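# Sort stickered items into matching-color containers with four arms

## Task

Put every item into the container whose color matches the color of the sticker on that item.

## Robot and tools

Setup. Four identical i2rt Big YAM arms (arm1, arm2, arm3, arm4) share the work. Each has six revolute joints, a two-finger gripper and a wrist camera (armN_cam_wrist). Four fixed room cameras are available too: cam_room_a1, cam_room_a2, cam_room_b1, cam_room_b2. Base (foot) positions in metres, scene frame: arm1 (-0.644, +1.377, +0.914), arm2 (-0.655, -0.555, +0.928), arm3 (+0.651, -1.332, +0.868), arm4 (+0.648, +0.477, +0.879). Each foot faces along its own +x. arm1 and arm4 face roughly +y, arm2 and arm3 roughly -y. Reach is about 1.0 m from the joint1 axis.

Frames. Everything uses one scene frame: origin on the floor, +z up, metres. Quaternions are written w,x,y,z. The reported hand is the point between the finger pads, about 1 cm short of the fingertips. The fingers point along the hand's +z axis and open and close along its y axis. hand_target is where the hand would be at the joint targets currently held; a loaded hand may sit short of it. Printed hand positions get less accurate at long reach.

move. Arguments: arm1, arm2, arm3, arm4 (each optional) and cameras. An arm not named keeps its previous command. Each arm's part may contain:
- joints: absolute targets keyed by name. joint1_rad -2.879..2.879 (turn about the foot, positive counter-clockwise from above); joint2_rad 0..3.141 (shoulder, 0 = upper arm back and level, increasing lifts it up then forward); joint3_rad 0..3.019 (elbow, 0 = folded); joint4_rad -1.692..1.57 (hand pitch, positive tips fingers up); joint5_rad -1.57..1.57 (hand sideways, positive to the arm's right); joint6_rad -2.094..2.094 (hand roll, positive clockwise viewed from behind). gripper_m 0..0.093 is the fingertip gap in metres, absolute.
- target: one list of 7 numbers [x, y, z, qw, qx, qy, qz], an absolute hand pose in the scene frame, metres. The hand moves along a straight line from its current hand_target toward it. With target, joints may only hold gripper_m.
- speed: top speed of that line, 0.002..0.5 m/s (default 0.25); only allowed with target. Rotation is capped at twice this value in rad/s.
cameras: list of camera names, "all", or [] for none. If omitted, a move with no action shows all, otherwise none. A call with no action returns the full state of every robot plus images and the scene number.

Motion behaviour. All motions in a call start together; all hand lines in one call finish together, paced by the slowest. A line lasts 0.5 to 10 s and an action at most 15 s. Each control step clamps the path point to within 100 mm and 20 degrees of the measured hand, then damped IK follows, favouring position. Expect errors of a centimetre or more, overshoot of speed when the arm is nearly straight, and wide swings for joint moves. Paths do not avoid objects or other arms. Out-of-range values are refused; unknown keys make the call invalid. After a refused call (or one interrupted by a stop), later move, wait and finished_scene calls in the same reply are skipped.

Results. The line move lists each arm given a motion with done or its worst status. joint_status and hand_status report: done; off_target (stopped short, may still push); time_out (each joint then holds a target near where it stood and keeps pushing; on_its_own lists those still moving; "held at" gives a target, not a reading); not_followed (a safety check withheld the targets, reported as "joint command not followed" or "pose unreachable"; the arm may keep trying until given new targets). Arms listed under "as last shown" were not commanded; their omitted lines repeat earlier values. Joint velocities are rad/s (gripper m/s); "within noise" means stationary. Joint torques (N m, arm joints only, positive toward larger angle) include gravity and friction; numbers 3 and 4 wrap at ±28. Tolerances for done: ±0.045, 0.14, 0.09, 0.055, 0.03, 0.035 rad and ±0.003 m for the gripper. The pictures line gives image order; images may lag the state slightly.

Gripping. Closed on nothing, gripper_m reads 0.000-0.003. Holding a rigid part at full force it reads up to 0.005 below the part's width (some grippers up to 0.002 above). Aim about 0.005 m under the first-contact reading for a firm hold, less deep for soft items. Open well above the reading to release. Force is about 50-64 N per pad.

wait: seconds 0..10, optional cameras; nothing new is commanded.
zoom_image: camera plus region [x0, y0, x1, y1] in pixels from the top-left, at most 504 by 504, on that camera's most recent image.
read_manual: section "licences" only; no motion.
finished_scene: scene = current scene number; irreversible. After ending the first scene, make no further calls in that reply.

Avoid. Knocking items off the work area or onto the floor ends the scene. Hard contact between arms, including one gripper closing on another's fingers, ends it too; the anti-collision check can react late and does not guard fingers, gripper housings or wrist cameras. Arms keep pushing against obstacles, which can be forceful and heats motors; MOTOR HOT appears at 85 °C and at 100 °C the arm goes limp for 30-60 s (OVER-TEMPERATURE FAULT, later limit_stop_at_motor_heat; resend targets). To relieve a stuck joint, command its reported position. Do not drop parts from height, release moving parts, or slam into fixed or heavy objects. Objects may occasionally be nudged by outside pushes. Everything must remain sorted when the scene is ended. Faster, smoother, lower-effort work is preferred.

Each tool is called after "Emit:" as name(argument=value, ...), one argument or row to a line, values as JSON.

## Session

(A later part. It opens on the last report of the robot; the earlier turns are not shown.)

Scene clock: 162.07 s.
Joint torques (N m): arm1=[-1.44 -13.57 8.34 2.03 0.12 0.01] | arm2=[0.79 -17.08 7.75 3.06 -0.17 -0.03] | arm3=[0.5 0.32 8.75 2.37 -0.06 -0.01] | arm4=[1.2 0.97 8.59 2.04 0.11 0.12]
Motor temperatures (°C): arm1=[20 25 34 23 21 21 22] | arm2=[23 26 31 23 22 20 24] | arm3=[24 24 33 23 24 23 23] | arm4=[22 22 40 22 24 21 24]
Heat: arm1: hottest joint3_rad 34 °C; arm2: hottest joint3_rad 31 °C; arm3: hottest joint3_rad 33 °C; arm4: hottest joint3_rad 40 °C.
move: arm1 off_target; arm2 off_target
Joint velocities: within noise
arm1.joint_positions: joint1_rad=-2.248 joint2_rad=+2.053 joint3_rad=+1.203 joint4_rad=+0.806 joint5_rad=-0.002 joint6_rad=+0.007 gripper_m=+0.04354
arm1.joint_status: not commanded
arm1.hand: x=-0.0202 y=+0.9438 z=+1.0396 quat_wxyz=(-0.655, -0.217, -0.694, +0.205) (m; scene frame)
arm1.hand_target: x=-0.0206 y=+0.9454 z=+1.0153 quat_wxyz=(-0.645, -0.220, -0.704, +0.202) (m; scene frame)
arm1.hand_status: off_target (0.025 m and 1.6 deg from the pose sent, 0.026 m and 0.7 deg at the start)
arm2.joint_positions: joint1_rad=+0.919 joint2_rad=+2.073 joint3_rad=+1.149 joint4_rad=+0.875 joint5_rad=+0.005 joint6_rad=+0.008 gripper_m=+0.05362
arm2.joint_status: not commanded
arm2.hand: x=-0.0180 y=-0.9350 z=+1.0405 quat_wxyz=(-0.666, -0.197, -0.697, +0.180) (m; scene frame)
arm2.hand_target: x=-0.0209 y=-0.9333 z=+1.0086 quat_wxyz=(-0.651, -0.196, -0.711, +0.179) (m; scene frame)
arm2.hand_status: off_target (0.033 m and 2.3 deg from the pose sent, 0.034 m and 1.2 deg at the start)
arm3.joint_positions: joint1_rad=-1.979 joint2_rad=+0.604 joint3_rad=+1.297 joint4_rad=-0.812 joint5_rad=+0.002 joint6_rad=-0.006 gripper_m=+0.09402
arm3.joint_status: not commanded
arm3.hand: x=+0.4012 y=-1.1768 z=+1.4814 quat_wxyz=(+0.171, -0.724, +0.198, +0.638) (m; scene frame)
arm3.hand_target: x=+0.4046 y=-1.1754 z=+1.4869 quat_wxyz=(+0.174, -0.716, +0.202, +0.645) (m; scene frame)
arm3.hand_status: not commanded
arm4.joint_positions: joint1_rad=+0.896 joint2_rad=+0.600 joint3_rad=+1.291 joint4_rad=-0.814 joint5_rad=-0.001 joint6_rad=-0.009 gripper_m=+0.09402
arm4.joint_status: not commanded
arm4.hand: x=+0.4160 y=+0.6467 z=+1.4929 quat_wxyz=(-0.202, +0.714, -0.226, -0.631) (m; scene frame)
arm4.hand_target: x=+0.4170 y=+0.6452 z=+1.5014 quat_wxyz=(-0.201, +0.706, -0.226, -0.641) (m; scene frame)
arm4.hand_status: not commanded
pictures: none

Emit:
move(
  arm1={"joints":{"gripper_m":0.065}},
  arm2={"joints":{"gripper_m":0.075}},
  cameras=["arm3_cam_wrist","arm4_cam_wrist"],
)

Emit:
move(
  arm1={"target":[-0.27,1.118,1.05,0.6447,0.2204,0.7035,-0.202],"speed":0.2},
  arm2={"target":[-0.27,-0.785,1.05,0.6513,0.1958,0.7108,-0.1794],"speed":0.2},
  arm3={"target":[0.341,-1.148,1.1,0.1788,-0.711,0.1952,0.6515]},
  arm4={"target":[0.353,0.684,1.1,0.2032,-0.7032,0.2217,0.6443]},
  cameras=["all"],
)

Scene clock: 168.97 s.
Joint torques (N m): arm1=[-1.79 -14.8 8.25 2.21 0.14 0.04] | arm2=[0.62 -18.2 7.58 3.11 -0.19 -0.04] | arm3=[0.56 0.32 8.73 2.37 -0.06 0.01] | arm4=[0.67 1.26 8.46 1.92 0.11 0.12]
Motor temperatures (°C): arm1=[20 25 33 23 21 21 22] | arm2=[23 26 31 23 22 20 24] | arm3=[24 24 33 23 24 23 23] | arm4=[22 22 39 22 24 21 24]
Heat: arm1: hottest joint3_rad 33 °C; arm2: hottest joint3_rad 31 °C; arm3: hottest joint3_rad 33 °C; arm4: hottest joint3_rad 39 °C.
move: arm1 done; arm2 done
Joint velocities: within noise
arm1.joint_positions: joint1_rad=-2.248 joint2_rad=+2.074 joint3_rad=+1.203 joint4_rad=+0.806 joint5_rad=-0.002 joint6_rad=+0.007 gripper_m=+0.06496
arm1.joint_status: all done
arm1.hand: x=-0.0206 y=+0.9438 z=+1.0237 quat_wxyz=(-0.647, -0.220, -0.701, +0.203) (m; scene frame)
arm1.hand_target: x=-0.0206 y=+0.9454 z=+1.0154 quat_wxyz=(-0.645, -0.220, -0.704, +0.202) (m; scene frame)
arm1.hand_status: not commanded
arm2.joint_positions: joint1_rad=+0.919 joint2_rad=+2.085 joint3_rad=+1.149 joint4_rad=+0.875 joint5_rad=+0.005 joint6_rad=+0.007 gripper_m=+0.07493
arm2.joint_status: all done
arm2.hand: x=-0.0182 y=-0.9349 z=+1.0320 quat_wxyz=(-0.661, -0.198, -0.701, +0.179) (m; scene frame)
arm2.hand_target: x=-0.0209 y=-0.9333 z=+1.0087 quat_wxyz=(-0.651, -0.196, -0.711, +0.179) (m; scene frame)
arm2.hand_status: not commanded
arm3, arm4: as last shown
pictures: arm3_cam_wrist, arm4_cam_wrist
Images, in order (width x height): arm3_cam_wrist 672x504, arm4_cam_wrist 672x504.

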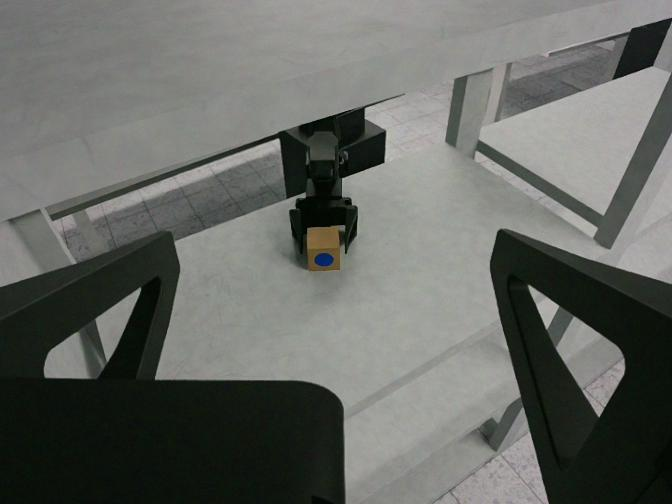

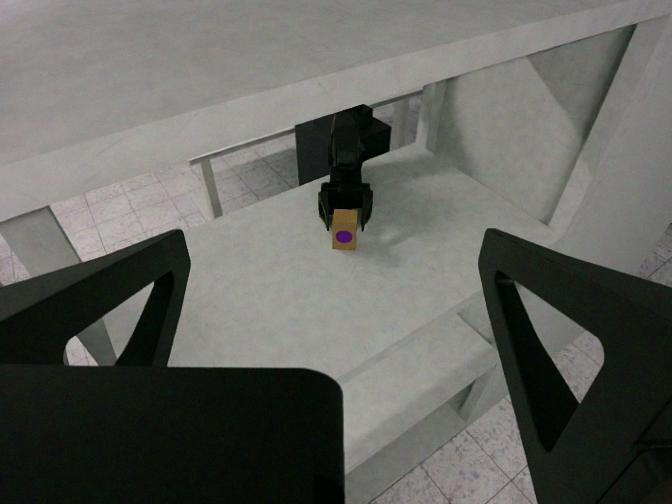

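Scene clock: 171.33 s.
Joint torques (N m): arm1=[-1.67 -6.3 5.98 2.51 -0.03 -0.03] | arm2=[0.91 -10.46 4.78 3.41 -0.07 -0.04] | arm3=[2.2 -1.49 9.37 2.63 0.09 -0.1] | arm4=[1.55 -1.67 9.1 2.15 0.23 0.07]
Motor temperatures (°C): arm1=[20 25 33 23 21 21 22] | arm2=[23 26 31 23 22 20 24] | arm3=[24 24 32 23 24 23 23] | arm4=[22 22 39 22 24 21 24]
Heat: arm1: hottest joint3_rad 33 °C; arm2: hottest joint3_rad 31 °C; arm3: hottest joint3_rad 32 °C; arm4: hottest joint3_rad 39 °C.
move: arm1 done; arm2 done; arm3 done; arm4 done
Joint velocities: arm1=[within noise] | arm2=[-0.015 -0.005 -0.046 0.002 0.037 0.051 0] | arm3=[within noise] | arm4=[within noise]
arm1.joint_positions: joint1_rad=-2.248 joint2_rad=+1.501 joint3_rad=+0.308 joint4_rad=+1.089 joint5_rad=+0.000 joint6_rad=+0.014 gripper_m=+0.06497
arm1.joint_status: not commanded
arm1.hand: x=-0.2718 y=+1.1187 z=+1.0400 quat_wxyz=(-0.635, -0.226, -0.712, +0.197) (m; scene frame)
arm1.hand_target: x=-0.2701 y=+1.1180 z=+1.0499 quat_wxyz=(-0.645, -0.220, -0.704, +0.202) (m; scene frame)
arm1.hand_status: done (0.010 m and 1.8 deg from the pose sent, 0.305 m and 0.4 deg at the start)
arm2.joint_positions: joint1_rad=+0.919 joint2_rad=+1.580 joint3_rad=+0.301 joint4_rad=+1.169 joint5_rad=+0.005 joint6_rad=+0.007 gripper_m=+0.07493
arm2.joint_status: not commanded
arm2.hand: x=-0.2692 y=-0.7861 z=+1.0434 quat_wxyz=(-0.644, -0.202, -0.717, +0.175) (m; scene frame)
arm2.hand_target: x=-0.2699 y=-0.7849 z=+1.0499 quat_wxyz=(-0.651, -0.196, -0.711, +0.179) (m; scene frame)
arm2.hand_status: done (0.007 m and 1.5 deg from the pose sent, 0.294 m and 1.6 deg at the start)
arm3.joint_positions: joint1_rad=-1.979 joint2_rad=+0.666 joint3_rad=+0.225 joint4_rad=+0.340 joint5_rad=+0.017 joint6_rad=-0.006 gripper_m=+0.09402
arm3.joint_status: not commanded
arm3.hand: x=+0.3431 y=-1.1447 z=+1.0943 quat_wxyz=(+0.179, -0.717, +0.202, +0.643) (m; scene frame)
arm3.hand_target: x=+0.3411 y=-1.1480 z=+1.0999 quat_wxyz=(+0.179, -0.711, +0.195, +0.651) (m; scene frame)
arm3.hand_status: done (0.007 m and 1.4 deg from the pose sent, 0.387 m and 2.3 deg at the start)
arm4.joint_positions: joint1_rad=+0.904 joint2_rad=+0.718 joint3_rad=+0.194 joint4_rad=+0.404 joint5_rad=+0.005 joint6_rad=-0.009 gripper_m=+0.09402
arm4.joint_status: not commanded
arm4.hand: x=+0.3560 y=+0.6847 z=+1.0901 quat_wxyz=(-0.202, +0.713, -0.225, -0.633) (m; scene frame)
arm4.hand_target: x=+0.3531 y=+0.6839 z=+1.0999 quat_wxyz=(-0.203, +0.703, -0.222, -0.644) (m; scene frame)
arm4.hand_status: done (0.010 m and 1.7 deg from the pose sent, 0.400 m and 2.0 deg at the start)
pictures: arm1_cam_wrist, arm2_cam_wrist, arm3_cam_wrist, arm4_cam_wrist, cam_room_a1, cam_room_a2, cam_room_b1, cam_room_b2
Images, in order (width x height): arm1_cam_wrist 672x504, arm2_cam_wrist 672x504, arm3_cam_wrist 672x504, arm4_cam_wrist 672x504, cam_room_a1 672x504, cam_room_a2 672x504, cam_room_b1 672x504, cam_room_b2 672x504.

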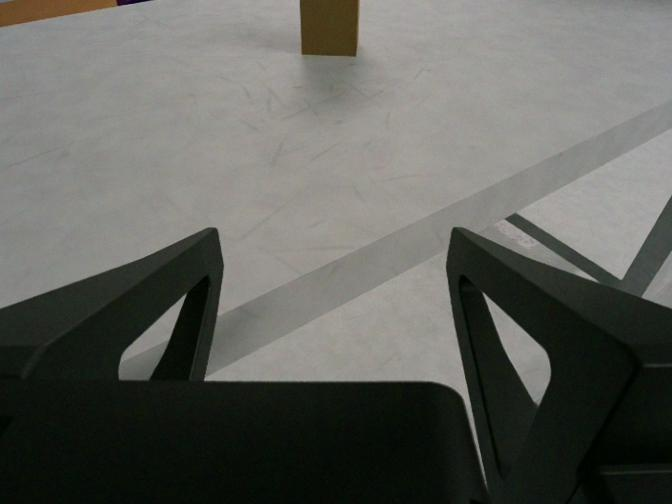

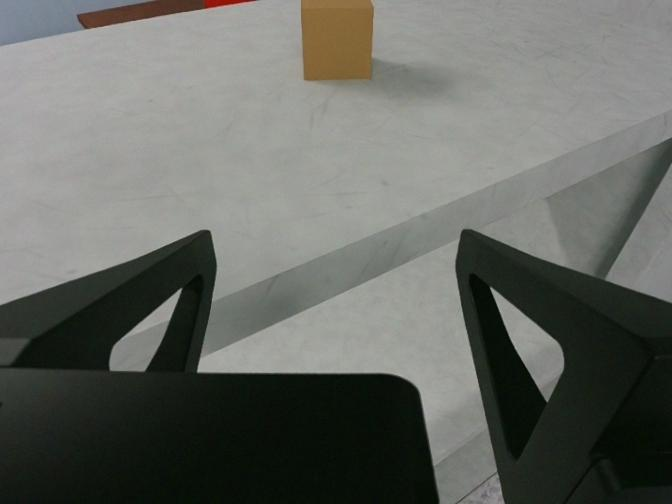

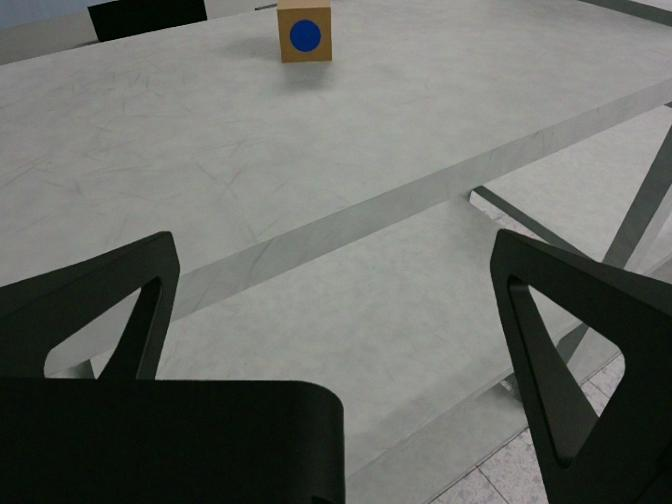

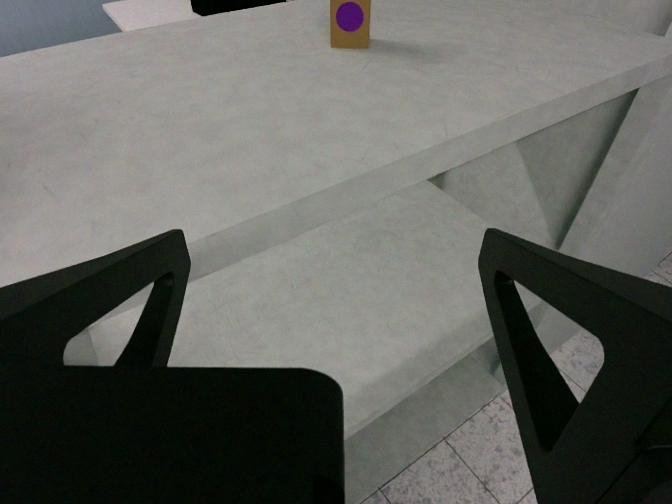

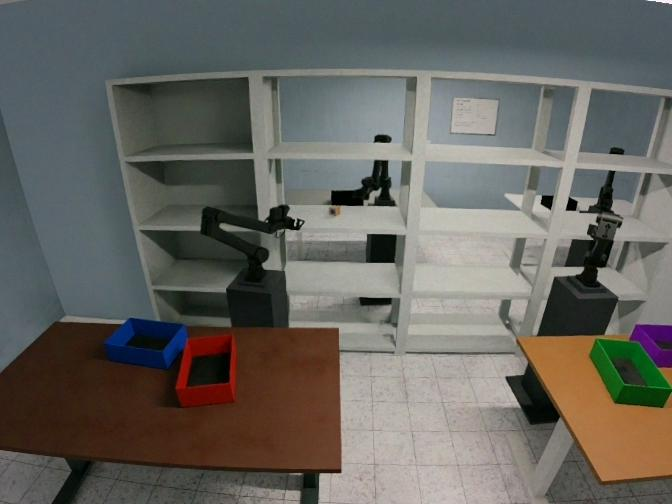

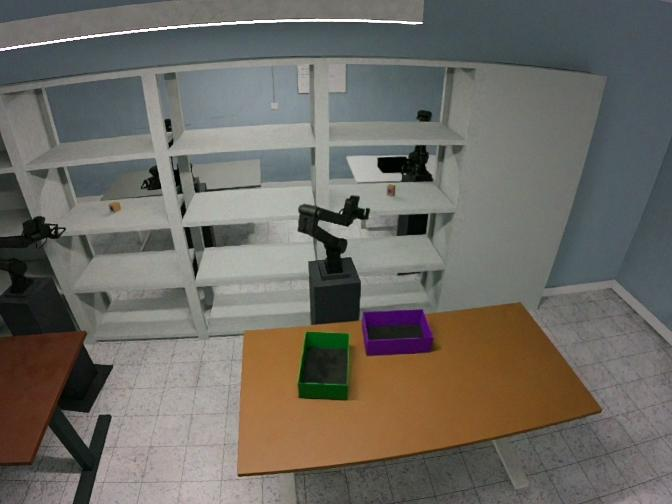

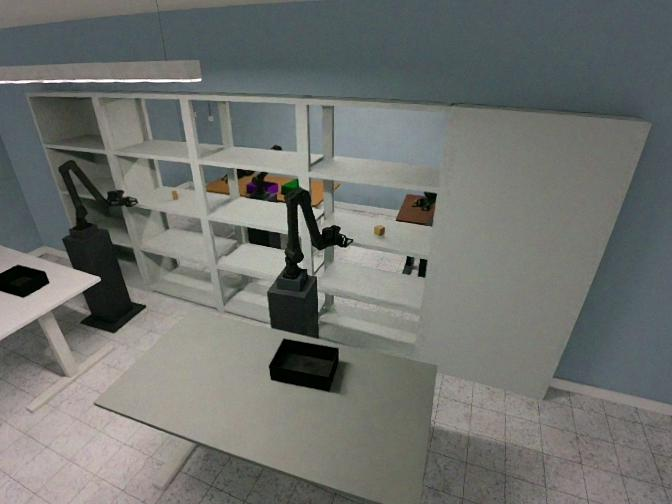

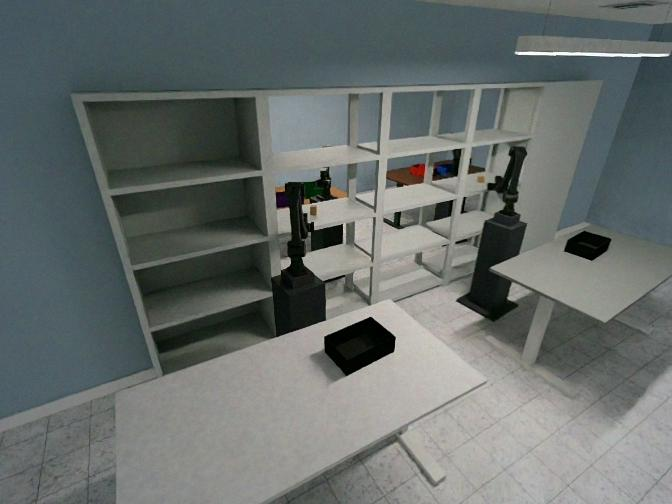

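Emit:
move(
  arm1={"target":[-0.35,1.174,1.1,0.6447,0.2204,0.7035,-0.202]},
  arm2={"target":[-0.35,-0.737,1.1,0.6513,0.1958,0.7108,-0.1794]},
  arm3={"target":[0.095,-1.003,1.075,0.1788,-0.711,0.1952,0.6515],"speed":0.2},
  arm4={"target":[0.09,0.866,1.08,0.2032,-0.7032,0.2217,0.6443],"speed":0.2},
  cameras=["arm3_cam_wrist","arm4_cam_wrist"],
)

Emit:
move(
  arm3={"target":[0.03,-0.97,1.052,0.1788,-0.711,0.1952,0.6515],"speed":0.15},
  arm4={"target":[0.045,0.92,1.055,0.2032,-0.7032,0.2217,0.6443],"speed":0.15},
  cameras=["arm3_cam_wrist","arm4_cam_wrist"],
)

Scene clock: 179.80 s.
Joint torques (N m): arm1=[-0.97 0.03 9.68 1.48 -0.03 -0.07] | arm2=[1.14 -3.9 8.2 1.99 0.07 -0.04] | arm3=[1.55 -14.15 10.77 1.63 -0.09 -0.11] | arm4=[1.32 -15.38 9.92 1.07 0.18 0.05]
Motor temperatures (°C): arm1=[20 25 32 23 21 21 22] | arm2=[23 26 30 23 22 20 24] | arm3=[24 24 32 23 24 23 23] | arm4=[22 22 37 22 24 21 24]
Heat: arm1: hottest joint3_rad 32 °C; arm2: hottest joint3_rad 30 °C; arm3: hottest joint3_rad 32 °C; arm4: hottest joint3_rad 37 °C.
move: arm1 done; arm2 done; arm3 off_target; arm4 off_target
Joint velocities: within noise
arm1.joint_positions: joint1_rad=-2.248 joint2_rad=+0.826 joint3_rad=+0.125 joint4_rad=+0.633 joint5_rad=+0.000 joint6_rad=+0.014 gripper_m=+0.06497
arm1.joint_status: not commanded
arm1.hand: x=-0.3501 y=+1.1738 z=+1.1006 quat_wxyz=(-0.647, -0.223, -0.701, +0.201) (m; scene frame)
arm1.hand_target: x=-0.3500 y=+1.1740 z=+1.0999 quat_wxyz=(-0.645, -0.220, -0.704, +0.202) (m; scene frame)
arm1.hand_status: done (0.001 m and 0.5 deg from the pose sent, 0.113 m and 1.8 deg at the start)
arm2.joint_positions: joint1_rad=+0.919 joint2_rad=+0.932 joint3_rad=+0.113 joint4_rad=+0.753 joint5_rad=+0.005 joint6_rad=+0.007 gripper_m=+0.07493
arm2.joint_status: not commanded
arm2.hand: x=-0.3473 y=-0.7401 z=+1.1075 quat_wxyz=(-0.659, -0.198, -0.703, +0.179) (m; scene frame)
arm2.hand_target: x=-0.3500 y=-0.7370 z=+1.1000 quat_wxyz=(-0.651, -0.196, -0.711, +0.179) (m; scene frame)
arm2.hand_status: done (0.009 m and 1.4 deg from the pose sent, 0.110 m and 1.4 deg at the start)
arm3.joint_positions: joint1_rad=-1.979 joint2_rad=+1.653 joint3_rad=+0.842 joint4_rad=+0.707 joint5_rad=+0.013 joint6_rad=-0.006 gripper_m=+0.09402
arm3.joint_status: not commanded
arm3.hand: x=+0.1076 y=-1.0084 z=+1.0619 quat_wxyz=(+0.177, -0.718, +0.200, +0.642) (m; scene frame)
arm3.hand_target: x=+0.0958 y=-1.0035 z=+1.0751 quat_wxyz=(+0.179, -0.711, +0.195, +0.651) (m; scene frame)
arm3.hand_status: off_target (0.019 m and 1.5 deg from the pose sent, 0.286 m and 1.4 deg at the start)
arm4.joint_positions: joint1_rad=+0.904 joint2_rad=+1.742 joint3_rad=+0.946 joint4_rad=+0.700 joint5_rad=+0.005 joint6_rad=-0.009 gripper_m=+0.09402
arm4.joint_status: not commanded
arm4.hand: x=+0.1028 y=+0.8618 z=+1.0756 quat_wxyz=(-0.205, +0.705, -0.223, -0.641) (m; scene frame)
arm4.hand_target: x=+0.0905 y=+0.8655 z=+1.0801 quat_wxyz=(-0.203, +0.703, -0.222, -0.644) (m; scene frame)
arm4.hand_status: off_target (0.014 m and 0.5 deg from the pose sent, 0.322 m and 1.7 deg at the start)
pictures: arm3_cam_wrist, arm4_cam_wrist
Images, in order (width x height): arm3_cam_wrist 672x504, arm4_cam_wrist 672x504.

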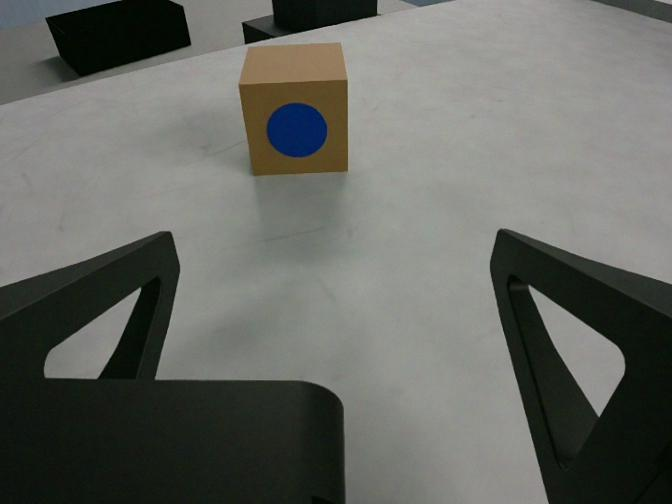

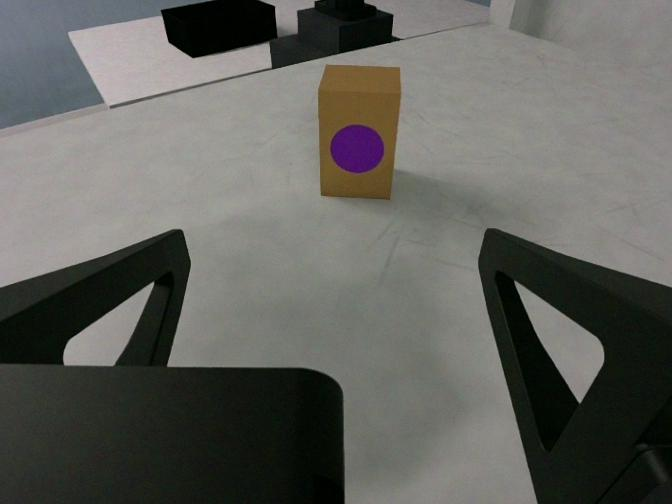

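Scene clock: 180.87 s.
Joint torques (N m): arm1=[-1.67 -0.09 9.78 1.46 -0.01 -0.05] | arm2=[1.08 -3.84 8.21 2.02 0.07 -0.04] | arm3=[2.14 -17.79 11.19 1.52 0.11 -0.09] | arm4=[0.09 -18.73 10.47 1.05 -0.06 0.08]
Motor temperatures (°C): arm1=[20 25 32 23 21 21 22] | arm2=[23 26 30 22 22 20 24] | arm3=[24 24 32 23 24 23 23] | arm4=[22 22 37 22 24 21 24]
Heat: arm1: hottest joint3_rad 32 °C; arm2: hottest joint3_rad 30 °C; arm3: hottest joint3_rad 32 °C; arm4: hottest joint3_rad 37 °C.
move: arm3 off_target; arm4 off_target
Joint velocities: within noise
arm1, arm2: as last shown
arm3.joint_positions: joint1_rad=-1.979 joint2_rad=+1.845 joint3_rad=+1.045 joint4_rad=+0.693 joint5_rad=+0.015 joint6_rad=-0.006 gripper_m=+0.09402
arm3.joint_status: not commanded
arm3.hand: x=+0.0458 y=-0.9722 z=+1.0375 quat_wxyz=(+0.177, -0.719, +0.201, +0.641) (m; scene frame)
arm3.hand_target: x=+0.0310 y=-0.9708 z=+1.0521 quat_wxyz=(+0.179, -0.711, +0.195, +0.651) (m; scene frame)
arm3.hand_status: off_target (0.022 m and 1.7 deg from the pose sent, 0.087 m and 1.5 deg at the start)
arm4.joint_positions: joint1_rad=+0.881 joint2_rad=+1.921 joint3_rad=+1.139 joint4_rad=+0.679 joint5_rad=-0.022 joint6_rad=-0.009 gripper_m=+0.09402
arm4.joint_status: not commanded
arm4.hand: x=+0.0555 y=+0.9094 z=+1.0486 quat_wxyz=(-0.202, +0.708, -0.223, -0.639) (m; scene frame)
arm4.hand_target: x=+0.0458 y=+0.9194 z=+1.0553 quat_wxyz=(-0.203, +0.703, -0.222, -0.644) (m; scene frame)
arm4.hand_status: off_target (0.016 m and 0.8 deg from the pose sent, 0.085 m and 0.5 deg at the start)
pictures: arm3_cam_wrist, arm4_cam_wrist
Images, in order (width x height): arm3_cam_wrist 672x504, arm4_cam_wrist 672x504.

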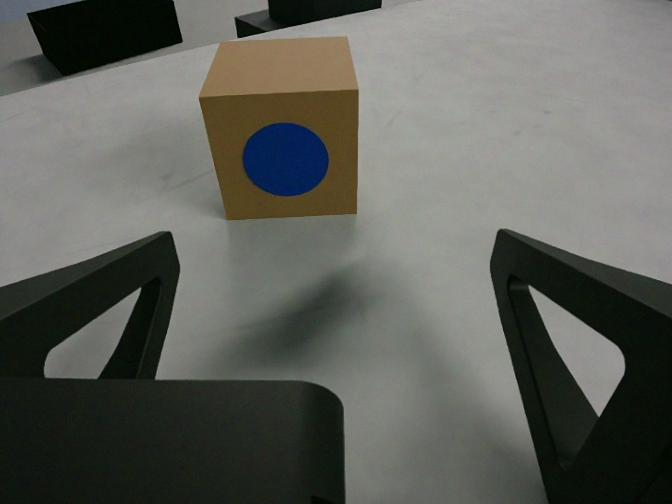

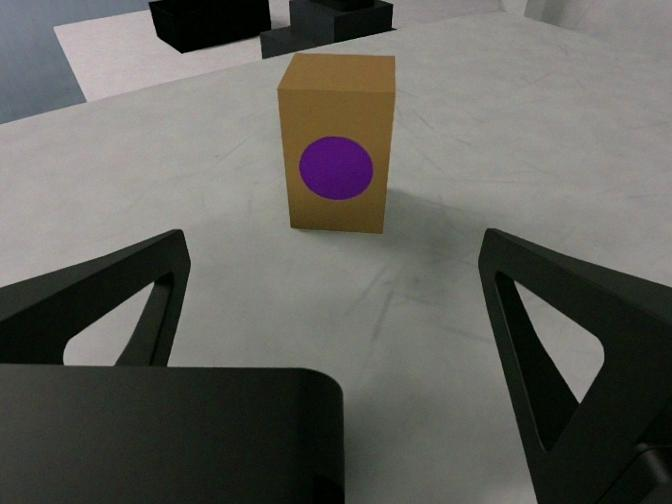

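Emit:
move(
  arm3={"target":[0.0,-0.962,1.055,0.1788,-0.711,0.1952,0.6515],"speed":0.1},
  arm4={"target":[0.01,0.943,1.055,0.2032,-0.7032,0.2217,0.6443],"speed":0.1},
  cameras=["arm3_cam_wrist","arm4_cam_wrist"],
)

Scene clock: 190.43 s.
Joint torques (N m): arm1=[-1.67 -0.21 9.87 1.44 -0.08 -0.06] | arm2=[0.97 -3.84 8.2 1.98 0.07 -0.04] | arm3=[2.49 -18.2 11.62 1.57 0.11 -0.08] | arm4=[0.91 -19.78 10.97 1.13 0.1 0.05]
Motor temperatures (°C): arm1=[20 25 32 23 21 21 22] | arm2=[23 26 30 22 22 20 23] | arm3=[24 24 32 23 24 23 23] | arm4=[22 23 38 22 24 21 24]
Heat: arm1: hottest joint3_rad 32 °C; arm2: hottest joint3_rad 30 °C; arm3: hottest joint3_rad 32 °C; arm4: hottest joint3_rad 38 °C.
move: arm3 off_target; arm4 off_target
Joint velocities: within noise
arm1, arm2: as last shown
arm3.joint_positions: joint1_rad=-1.969 joint2_rad=+1.892 joint3_rad=+1.143 joint4_rad=+0.649 joint5_rad=+0.029 joint6_rad=-0.006 gripper_m=+0.09402
arm3.joint_status: not commanded
arm3.hand: x=+0.0175 y=-0.9612 z=+1.0453 quat_wxyz=(+0.180, -0.716, +0.202, +0.643) (m; scene frame)
arm3.hand_target: x=+0.0010 y=-0.9626 z=+1.0550 quat_wxyz=(+0.179, -0.711, +0.195, +0.651) (m; scene frame)
arm3.hand_status: off_target (0.020 m and 1.4 deg from the pose sent, 0.050 m and 1.7 deg at the start)
arm4.joint_positions: joint1_rad=+0.881 joint2_rad=+1.996 joint3_rad=+1.283 joint4_rad=+0.618 joint5_rad=-0.022 joint6_rad=-0.009 gripper_m=+0.09402
arm4.joint_status: not commanded
arm4.hand: x=+0.0215 y=+0.9345 z=+1.0545 quat_wxyz=(-0.203, +0.705, -0.222, -0.642) (m; scene frame)
arm4.hand_target: x=+0.0107 y=+0.9423 z=+1.0551 quat_wxyz=(-0.203, +0.703, -0.222, -0.644) (m; scene frame)
arm4.hand_status: off_target (0.014 m and 0.3 deg from the pose sent, 0.057 m and 0.8 deg at the start)
pictures: arm3_cam_wrist, arm4_cam_wrist
Images, in order (width x height): arm3_cam_wrist 672x504, arm4_cam_wrist 672x504.

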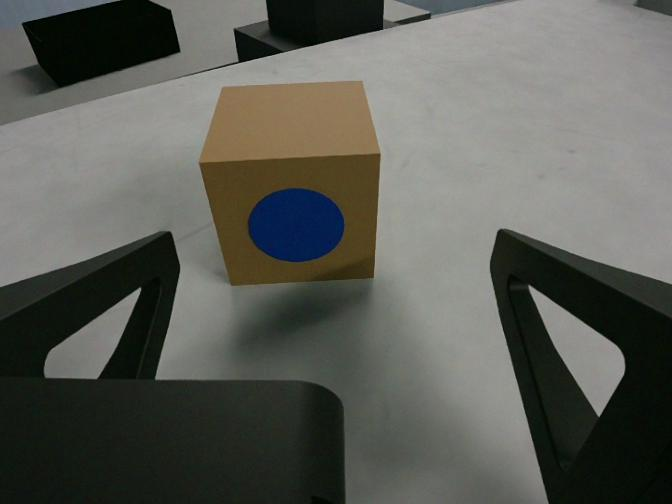

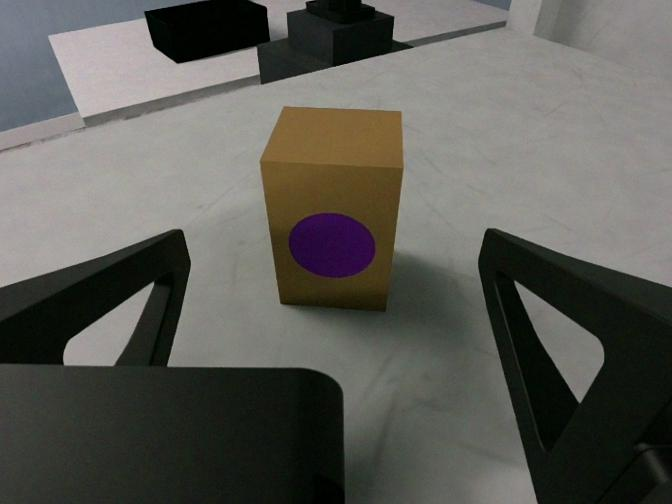

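Emit:
move(
  arm3={"target":[-0.03,-0.954,1.05,0.1788,-0.711,0.1952,0.6515],"speed":0.1},
  arm4={"target":[-0.015,0.961,1.05,0.2032,-0.7032,0.2217,0.6443],"speed":0.1},
)

Emit:
move(
  arm3={"target":[-0.06,-0.937,1.045,0.1788,-0.711,0.1952,0.6515],"speed":0.1},
  arm4={"target":[-0.042,0.981,1.045,0.2032,-0.7032,0.2217,0.6443],"speed":0.1},
  cameras=["arm3_cam_wrist","arm4_cam_wrist"],
)

Scene clock: 197.60 s.
Joint torques (N m): arm1=[-1.73 0.5 9.63 1.46 -0.06 -0.08] | arm2=[1.14 -3.84 8.17 1.99 0.07 -0.04] | arm3=[2.49 -19.49 11.99 1.59 0.11 -0.07] | arm4=[1.26 -21.19 11.23 1.1 0.11 0.07]
Motor temperatures (°C): arm1=[20 25 32 23 21 21 22] | arm2=[23 26 30 22 22 20 23] | arm3=[24 24 32 23 24 23 23] | arm4=[22 24 37 22 24 21 24]
Heat: arm1: hottest joint3_rad 32 °C; arm2: hottest joint3_rad 30 °C; arm3: hottest joint3_rad 32 °C; arm4: hottest joint3_rad 37 °C.
move: arm3 off_target; arm4 off_target
Joint velocities: within noise
arm1, arm2: as last shown
arm3.joint_positions: joint1_rad=-1.956 joint2_rad=+1.961 joint3_rad=+1.239 joint4_rad=+0.617 joint5_rad=+0.041 joint6_rad=-0.006 gripper_m=+0.09402
arm3.joint_status: not commanded
arm3.hand: x=-0.0121 y=-0.9530 z=+1.0385 quat_wxyz=(+0.179, -0.718, +0.201, +0.642) (m; scene frame)
arm3.hand_target: x=-0.0288 y=-0.9547 z=+1.0503 quat_wxyz=(+0.179, -0.711, +0.195, +0.652) (m; scene frame)
arm3.hand_status: off_target (0.021 m and 1.5 deg from the pose sent, 0.048 m and 1.3 deg at the start)
arm4.joint_positions: joint1_rad=+0.881 joint2_rad=+2.065 joint3_rad=+1.389 joint4_rad=+0.579 joint5_rad=-0.022 joint6_rad=-0.009 gripper_m=+0.09402
arm4.joint_status: not commanded
arm4.hand: x=-0.0031 y=+0.9525 z=+1.0489 quat_wxyz=(-0.203, +0.706, -0.222, -0.641) (m; scene frame)
arm4.hand_target: x=-0.0141 y=+0.9602 z=+1.0499 quat_wxyz=(-0.203, +0.703, -0.222, -0.644) (m; scene frame)
arm4.hand_status: off_target (0.015 m and 0.5 deg from the pose sent, 0.045 m and 0.3 deg at the start)
pictures: none

Scene clock: 198.60 s.
Joint torques (N m): arm1=[-1.61 0.5 9.76 1.46 -0.08 -0.05] | arm2=[1.08 -3.84 8.2 1.96 0.07 -0.03] | arm3=[2.2 -20.6 12.25 1.43 0.03 -0.06] | arm4=[0.97 -22.18 11.78 1.01 0.1 0.09]
Motor temperatures (°C): arm1=[20 25 32 23 21 21 22] | arm2=[23 26 30 22 22 20 23] | arm3=[24 24 32 23 24 23 23] | arm4=[22 24 37 22 24 21 24]
Heat: arm1: hottest joint3_rad 32 °C; arm2: hottest joint3_rad 30 °C; arm3: hottest joint3_rad 32 °C; arm4: hottest joint3_rad 37 °C.
move: arm3 off_target; arm4 off_target
Joint velocities: within noise
arm1, arm2: as last shown
arm3.joint_positions: joint1_rad=-1.956 joint2_rad=+2.035 joint3_rad=+1.360 joint4_rad=+0.577 joint5_rad=+0.042 joint6_rad=-0.008 gripper_m=+0.09402
arm3.joint_status: not commanded
arm3.hand: x=-0.0427 y=-0.9359 z=+1.0374 quat_wxyz=(+0.181, -0.716, +0.201, +0.644) (m; scene frame)
arm3.hand_target: x=-0.0588 y=-0.9376 z=+1.0450 quat_wxyz=(+0.179, -0.711, +0.195, +0.651) (m; scene frame)
arm3.hand_status: off_target (0.019 m and 1.2 deg from the pose sent, 0.051 m and 1.5 deg at the start)
arm4.joint_positions: joint1_rad=+0.881 joint2_rad=+2.143 joint3_rad=+1.516 joint4_rad=+0.529 joint5_rad=-0.022 joint6_rad=-0.009 gripper_m=+0.09402
arm4.joint_status: not commanded
arm4.hand: x=-0.0304 y=+0.9725 z=+1.0442 quat_wxyz=(-0.202, +0.706, -0.222, -0.641) (m; scene frame)
arm4.hand_target: x=-0.0411 y=+0.9802 z=+1.0449 quat_wxyz=(-0.203, +0.703, -0.222, -0.644) (m; scene frame)
arm4.hand_status: off_target (0.014 m and 0.5 deg from the pose sent, 0.048 m and 0.5 deg at the start)
pictures: arm3_cam_wrist, arm4_cam_wrist
Images, in order (width x height): arm3_cam_wrist 672x504, arm4_cam_wrist 672x504.

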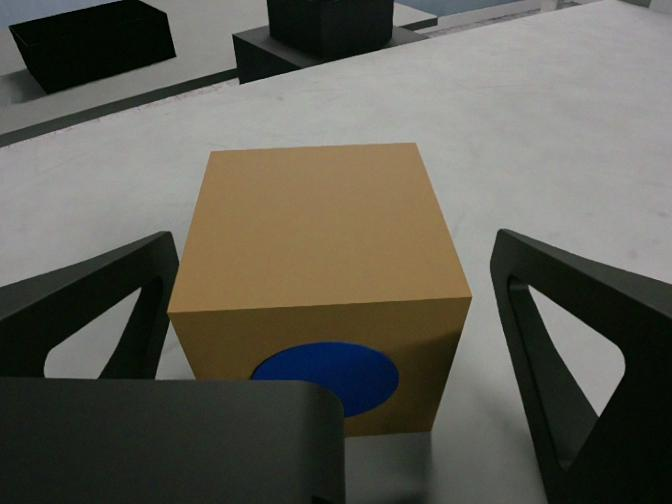

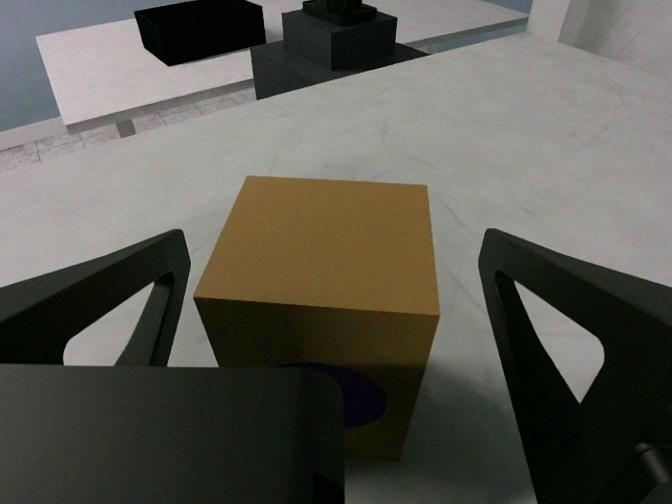

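Emit:
move(
  arm3={"joints":{"gripper_m":0.033}},
  arm4={"joints":{"gripper_m":0.025}},
)

Emit:
move(
  arm3={"target":[-0.059,-0.937,1.13,0.1788,-0.711,0.1952,0.6515],"speed":0.15},
  arm4={"target":[-0.041,0.98,1.13,0.2032,-0.7032,0.2217,0.6443],"speed":0.15},
  cameras=["arm3_cam_wrist","arm4_cam_wrist"],
)

Emit:
move(
  arm3={"target":[0.35,-1.155,1.16,0.1788,-0.711,0.1952,0.6515]},
  arm4={"target":[0.36,0.68,1.16,0.2032,-0.7032,0.2217,0.6443]},
)

Emit:
move(
  arm3={"joints":{"joint4_rad":-1.0,"joint2_rad":0.6,"joint3_rad":1.3,"joint5_rad":0,"joint6_rad":0}},
  arm4={"joints":{"joint4_rad":-1.0,"joint2_rad":0.6,"joint3_rad":1.3,"joint5_rad":0,"joint6_rad":0}},
)

Emit:
move(
  arm3={"joints":{"joint1_rad":1.2}},
  arm4={"joints":{"joint1_rad":-1.3}},
  cameras=["all"],
)

Scene clock: 208.23 s.
Joint torques (N m): arm1=[-1.2 0.32 9.73 1.29 -0.03 -0.06] | arm2=[1.03 -3.84 8.18 1.98 0.07 -0.03] | arm3=[2.32 -20.6 12.22 1.47 0.01 -0.05] | arm4=[1.03 -22.48 11.7 1.13 0.11 0.06]
Motor temperatures (°C): arm1=[20 24 32 23 21 21 22] | arm2=[23 25 30 22 22 20 23] | arm3=[24 24 32 23 24 23 23] | arm4=[22 23 39 22 24 21 24]
Heat: arm1: hottest joint3_rad 32 °C; arm2: hottest joint3_rad 30 °C; arm3: hottest joint3_rad 32 °C; arm4: hottest joint3_rad 39 °C.
move: arm3 off_target; arm4 off_target
Joint velocities: within noise
arm1, arm2: as last shown
arm3.joint_positions: joint1_rad=-1.956 joint2_rad=+2.035 joint3_rad=+1.360 joint4_rad=+0.576 joint5_rad=+0.042 joint6_rad=-0.008 gripper_m=+0.05289
arm3.joint_status: gripper_m off_target (ended at +0.05293, target +0.03300)
arm3.hand: x=-0.0428 y=-0.9361 z=+1.0372 quat_wxyz=(+0.181, -0.716, +0.200, +0.644) (m; scene frame)
arm3.hand_target: x=-0.0589 y=-0.9378 z=+1.0450 quat_wxyz=(+0.179, -0.711, +0.195, +0.651) (m; scene frame)
arm3.hand_status: not commanded
arm4.joint_positions: joint1_rad=+0.881 joint2_rad=+2.143 joint3_rad=+1.516 joint4_rad=+0.529 joint5_rad=-0.022 joint6_rad=-0.009 gripper_m=+0.04474
arm4.joint_status: gripper_m off_target (ended at +0.04477, target +0.02500)
arm4.hand: x=-0.0306 y=+0.9726 z=+1.0446 quat_wxyz=(-0.203, +0.706, -0.222, -0.641) (m; scene frame)
arm4.hand_target: x=-0.0411 y=+0.9802 z=+1.0451 quat_wxyz=(-0.203, +0.703, -0.222, -0.644) (m; scene frame)
arm4.hand_status: not commanded
pictures: none

Scene clock: 209.60 s.
Joint torques (N m): arm1=[-1.73 0.5 9.68 1.55 -0.07 -0.05] | arm2=[1.08 -3.96 8.23 1.99 0.06 -0.03] | arm3=[2.43 -22.89 13.19 1.7 0.05 -0.04] | arm4=[0.97 -25.58 12.16 1.05 0.13 0.07]
Motor temperatures (°C): arm1=[20 24 32 23 21 21 22] | arm2=[23 25 30 22 22 20 23] | arm3=[24 24 32 23 24 23 23] | arm4=[22 24 39 22 24 21 25]
Heat: arm1: hottest joint3_rad 32 °C; arm2: hottest joint3_rad 30 °C; arm3: hottest joint3_rad 32 °C; arm4: hottest joint3_rad 39 °C.
move: arm3 off_target; arm4 off_target
Joint velocities: within noise
arm1, arm2: as last shown
arm3.joint_positions: joint1_rad=-1.956 joint2_rad=+1.940 joint3_rad=+1.416 joint4_rad=+0.391 joint5_rad=+0.042 joint6_rad=-0.008 gripper_m=+0.05309
arm3.joint_status: not commanded
arm3.hand: x=-0.0439 y=-0.9348 z=+1.0960 quat_wxyz=(+0.178, -0.727, +0.203, +0.631) (m; scene frame)
arm3.hand_target: x=-0.0569 y=-0.9382 z=+1.1302 quat_wxyz=(+0.179, -0.711, +0.195, +0.652) (m; scene frame)
arm3.hand_status: off_target (0.037 m and 3.1 deg from the pose sent, 0.094 m and 1.2 deg at the start)
arm4.joint_positions: joint1_rad=+0.881 joint2_rad=+2.066 joint3_rad=+1.565 joint4_rad=+0.361 joint5_rad=-0.022 joint6_rad=-0.009 gripper_m=+0.04474
arm4.joint_status: not commanded
arm4.hand: x=-0.0319 y=+0.9740 z=+1.0934 quat_wxyz=(-0.197, +0.720, -0.227, -0.626) (m; scene frame)
arm4.hand_target: x=-0.0391 y=+0.9785 z=+1.1300 quat_wxyz=(-0.203, +0.703, -0.222, -0.644) (m; scene frame)
arm4.hand_status: off_target (0.038 m and 2.9 deg from the pose sent, 0.086 m and 0.5 deg at the start)
pictures: arm3_cam_wrist, arm4_cam_wrist
Images, in order (width x height): arm3_cam_wrist 672x504, arm4_cam_wrist 672x504.

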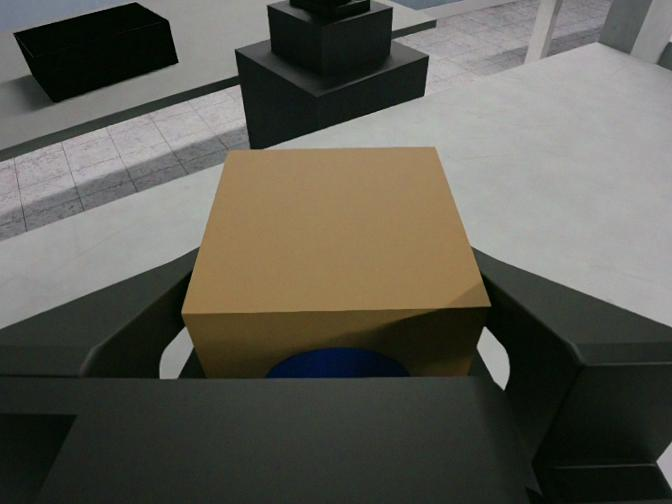

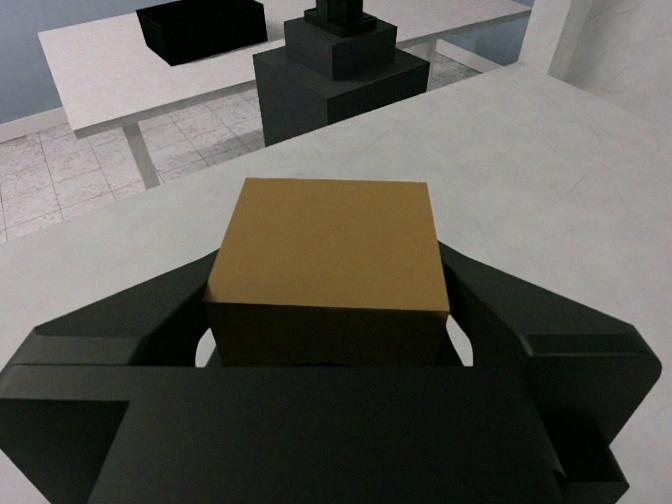

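Scene clock: 212.33 s.
Joint torques (N m): arm1=[-1.49 0.38 9.76 1.33 -0.07 -0.01] | arm2=[1.03 -3.9 8.18 1.94 0.07 -0.04] | arm3=[1.49 0.21 10.15 1.73 -0.09 -0.05] | arm4=[1.44 0.26 10.22 1.11 0.22 0.06]
Motor temperatures (°C): arm1=[20 24 32 23 21 21 22] | arm2=[23 25 30 22 22 20 23] | arm3=[24 24 32 23 24 23 23] | arm4=[22 24 39 22 24 21 25]
Heat: arm1: hottest joint3_rad 32 °C; arm2: hottest joint3_rad 30 °C; arm3: hottest joint3_rad 32 °C; arm4: hottest joint3_rad 39 °C.
move: arm3 done; arm4 done
Joint velocities: within noise
arm1, arm2: as last shown
arm3.joint_positions: joint1_rad=-1.956 joint2_rad=+0.493 joint3_rad=+0.351 joint4_rad=+0.071 joint5_rad=+0.036 joint6_rad=-0.008 gripper_m=+0.05309
arm3.joint_status: not commanded
arm3.hand: x=+0.3513 y=-1.1540 z=+1.1624 quat_wxyz=(+0.181, -0.708, +0.197, +0.654) (m; scene frame)
arm3.hand_target: x=+0.3500 y=-1.1550 z=+1.1599 quat_wxyz=(+0.179, -0.711, +0.195, +0.651) (m; scene frame)
arm3.hand_status: done (0.003 m and 0.6 deg from the pose sent, 0.456 m and 3.2 deg at the start)
arm4.joint_positions: joint1_rad=+0.902 joint2_rad=+0.533 joint3_rad=+0.318 joint4_rad=+0.136 joint5_rad=+0.003 joint6_rad=-0.009 gripper_m=+0.04474
arm4.joint_status: not commanded
arm4.hand: x=+0.3628 y=+0.6807 z=+1.1602 quat_wxyz=(-0.207, +0.700, -0.221, -0.647) (m; scene frame)
arm4.hand_target: x=+0.3601 y=+0.6800 z=+1.1599 quat_wxyz=(-0.203, +0.703, -0.222, -0.644) (m; scene frame)
arm4.hand_status: done (0.003 m and 0.7 deg from the pose sent, 0.494 m and 2.9 deg at the start)
pictures: none

Scene clock: 213.93 s.
Joint torques (N m): arm1=[-1.55 0.44 9.69 1.5 -0.04 -0.07] | arm2=[1.14 -3.96 8.17 1.98 0.07 -0.04] | arm3=[1.49 1.08 12.44 1.61 -0.09 0.02] | arm4=[1.73 0.85 11.1 0.99 -0.04 0.12]
Motor temperatures (°C): arm1=[20 24 32 23 21 21 22] | arm2=[23 25 30 22 22 20 23] | arm3=[24 24 32 23 24 23 23] | arm4=[22 24 39 22 24 21 25]
Heat: arm1: hottest joint3_rad 32 °C; arm2: hottest joint3_rad 30 °C; arm3: hottest joint3_rad 32 °C; arm4: hottest joint3_rad 39 °C.
move: arm3 done; arm4 done
Joint velocities: within noise
arm1.joint_positions: joint1_rad=-2.248 joint2_rad=+0.826 joint3_rad=+0.125 joint4_rad=+0.633 joint5_rad=+0.000 joint6_rad=+0.014 gripper_m=+0.06497
arm1.joint_status: not commanded
arm1.hand: x=-0.3501 y=+1.1738 z=+1.1006 quat_wxyz=(-0.647, -0.223, -0.701, +0.201) (m; scene frame)
arm1.hand_target: x=-0.3500 y=+1.1740 z=+1.0999 quat_wxyz=(-0.645, -0.220, -0.704, +0.202) (m; scene frame)
arm1.hand_status: not commanded
arm2.joint_positions: joint1_rad=+0.919 joint2_rad=+0.932 joint3_rad=+0.113 joint4_rad=+0.753 joint5_rad=+0.005 joint6_rad=+0.007 gripper_m=+0.07493
arm2.joint_status: not commanded
arm2.hand: x=-0.3473 y=-0.7401 z=+1.1075 quat_wxyz=(-0.659, -0.198, -0.703, +0.179) (m; scene frame)
arm2.hand_target: x=-0.3500 y=-0.7370 z=+1.1000 quat_wxyz=(-0.651, -0.196, -0.711, +0.179) (m; scene frame)
arm2.hand_status: not commanded
arm3.joint_positions: joint1_rad=-1.956 joint2_rad=+0.596 joint3_rad=+1.255 joint4_rad=-0.996 joint5_rad=+0.002 joint6_rad=-0.007 gripper_m=+0.05309
arm3.joint_status: all done
arm3.hand: x=+0.4034 y=-1.1862 z=+1.4164 quat_wxyz=(+0.142, -0.792, +0.206, +0.557) (m; scene frame)
arm3.hand_target: x=+0.4080 y=-1.1900 z=+1.4385 quat_wxyz=(+0.142, -0.781, +0.204, +0.573) (m; scene frame)
arm3.hand_status: not commanded
arm4.joint_positions: joint1_rad=+0.902 joint2_rad=+0.599 joint3_rad=+1.258 joint4_rad=-0.990 joint5_rad=+0.003 joint6_rad=-0.009 gripper_m=+0.04474
arm4.joint_status: all done
arm4.hand: x=+0.4186 y=+0.6433 z=+1.4331 quat_wxyz=(-0.177, +0.776, -0.244, -0.554) (m; scene frame)
arm4.hand_target: x=+0.4231 y=+0.6370 z=+1.4528 quat_wxyz=(-0.175, +0.767, -0.241, -0.568) (m; scene frame)
arm4.hand_status: not commanded
pictures: none

Scene clock: 216.33 s.
Joint torques (N m): arm1=[-2.26 0.38 9.8 1.58 -0.03 -0.03] | arm2=[1.03 -3.84 8.23 1.96 0.08 -0.04] | arm3=[2.08 0.73 12.4 1.65 0.09 0.01] | arm4=[0.91 0.73 11.06 0.99 0.06 0.12]
Motor temperatures (°C): arm1=[20 24 32 23 21 21 22] | arm2=[23 25 30 22 22 20 23] | arm3=[24 24 32 23 24 23 24] | arm4=[22 24 39 22 24 21 25]
Heat: arm1: hottest joint3_rad 32 °C; arm2: hottest joint3_rad 30 °C; arm3: hottest joint3_rad 32 °C; arm4: hottest joint3_rad 39 °C.
move: arm3 done; arm4 done
Joint velocities: within noise
arm1, arm2: as last shown
arm3.joint_positions: joint1_rad=+1.189 joint2_rad=+0.602 joint3_rad=+1.255 joint4_rad=-0.996 joint5_rad=-0.002 joint6_rad=-0.006 gripper_m=+0.05309
arm3.joint_status: all done
arm3.hand: x=+0.9002 y=-1.4615 z=+1.4192 quat_wxyz=(-0.560, -0.197, -0.791, +0.149) (m; scene frame)
arm3.hand_target: x=+0.8940 y=-1.4547 z=+1.4428 quat_wxyz=(-0.578, -0.192, -0.779, +0.150) (m; scene frame)
arm3.hand_status: not commanded
arm4.joint_positions: joint1_rad=-1.296 joint2_rad=+0.599 joint3_rad=+1.258 joint4_rad=-0.990 joint5_rad=+0.001 joint6_rad=-0.009 gripper_m=+0.04459
arm4.joint_status: all done
arm4.hand: x=+0.9194 y=+0.5709 z=+1.4309 quat_wxyz=(-0.571, +0.138, -0.804, -0.092) (m; scene frame)
arm4.hand_target: x=+0.9128 y=+0.5678 z=+1.4507 quat_wxyz=(-0.583, +0.132, -0.796, -0.096) (m; scene frame)
arm4.hand_status: not commanded
pictures: arm1_cam_wrist, arm2_cam_wrist, arm3_cam_wrist, arm4_cam_wrist, cam_room_a1, cam_room_a2, cam_room_b1, cam_room_b2
Images, in order (width x height): arm1_cam_wrist 672x504, arm2_cam_wrist 672x504, arm3_cam_wrist 672x504, arm4_cam_wrist 672x504, cam_room_a1 672x504, cam_room_a2 672x504, cam_room_b1 672x504, cam_room_b2 672x504.

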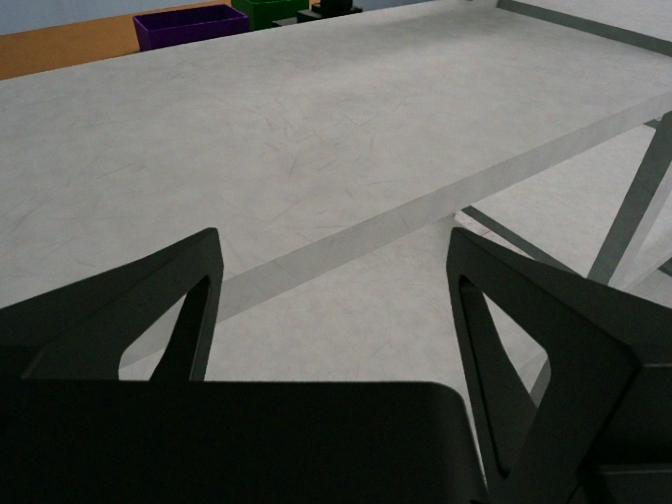

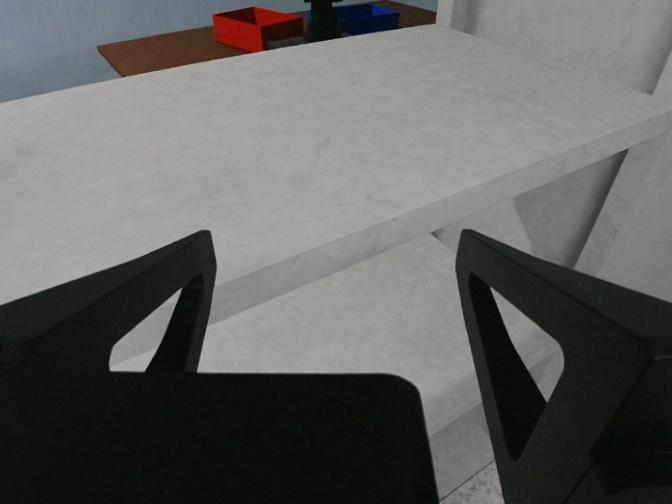

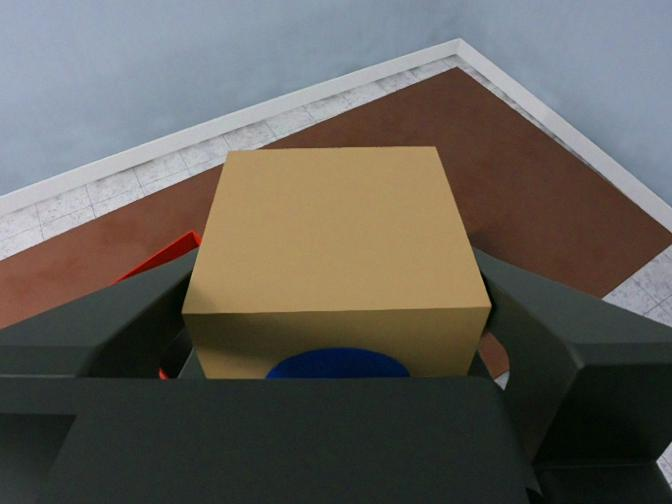

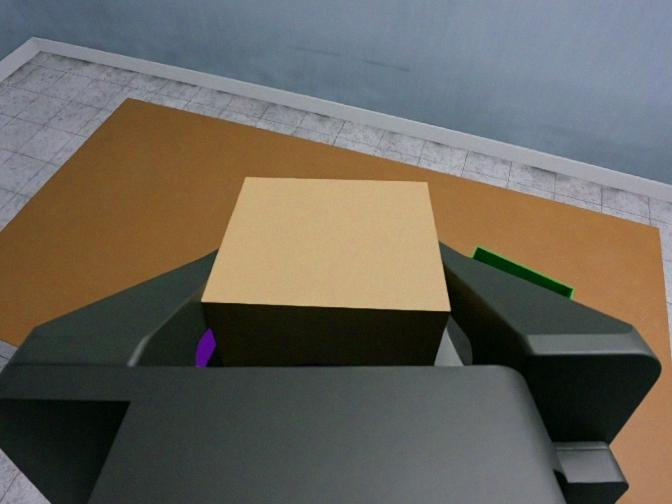

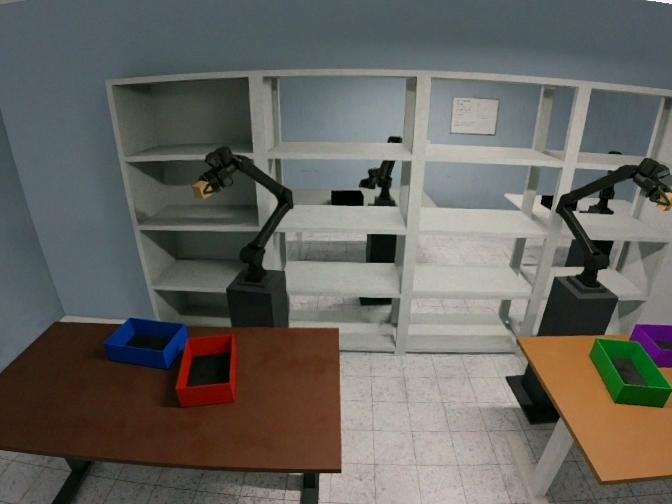

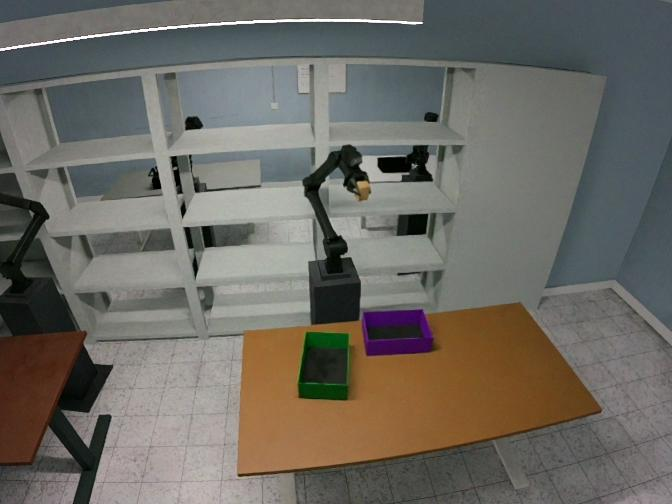

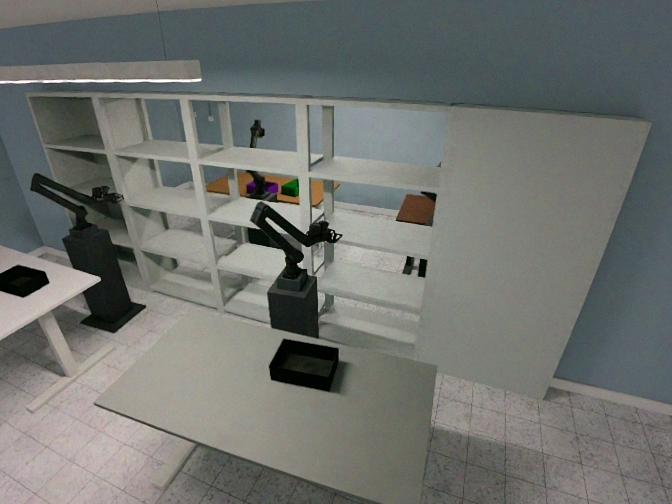

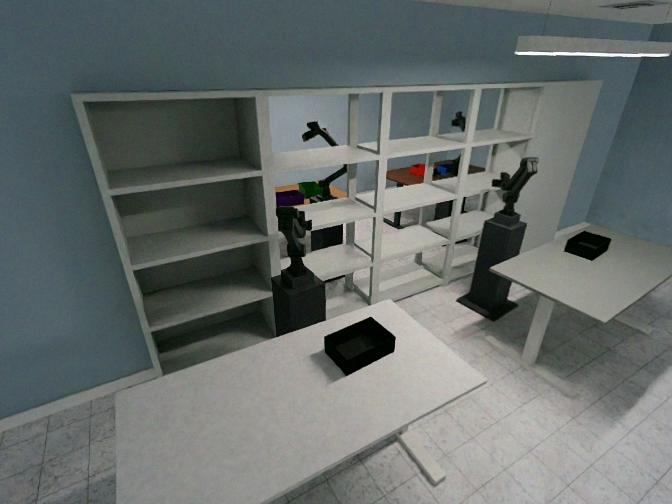

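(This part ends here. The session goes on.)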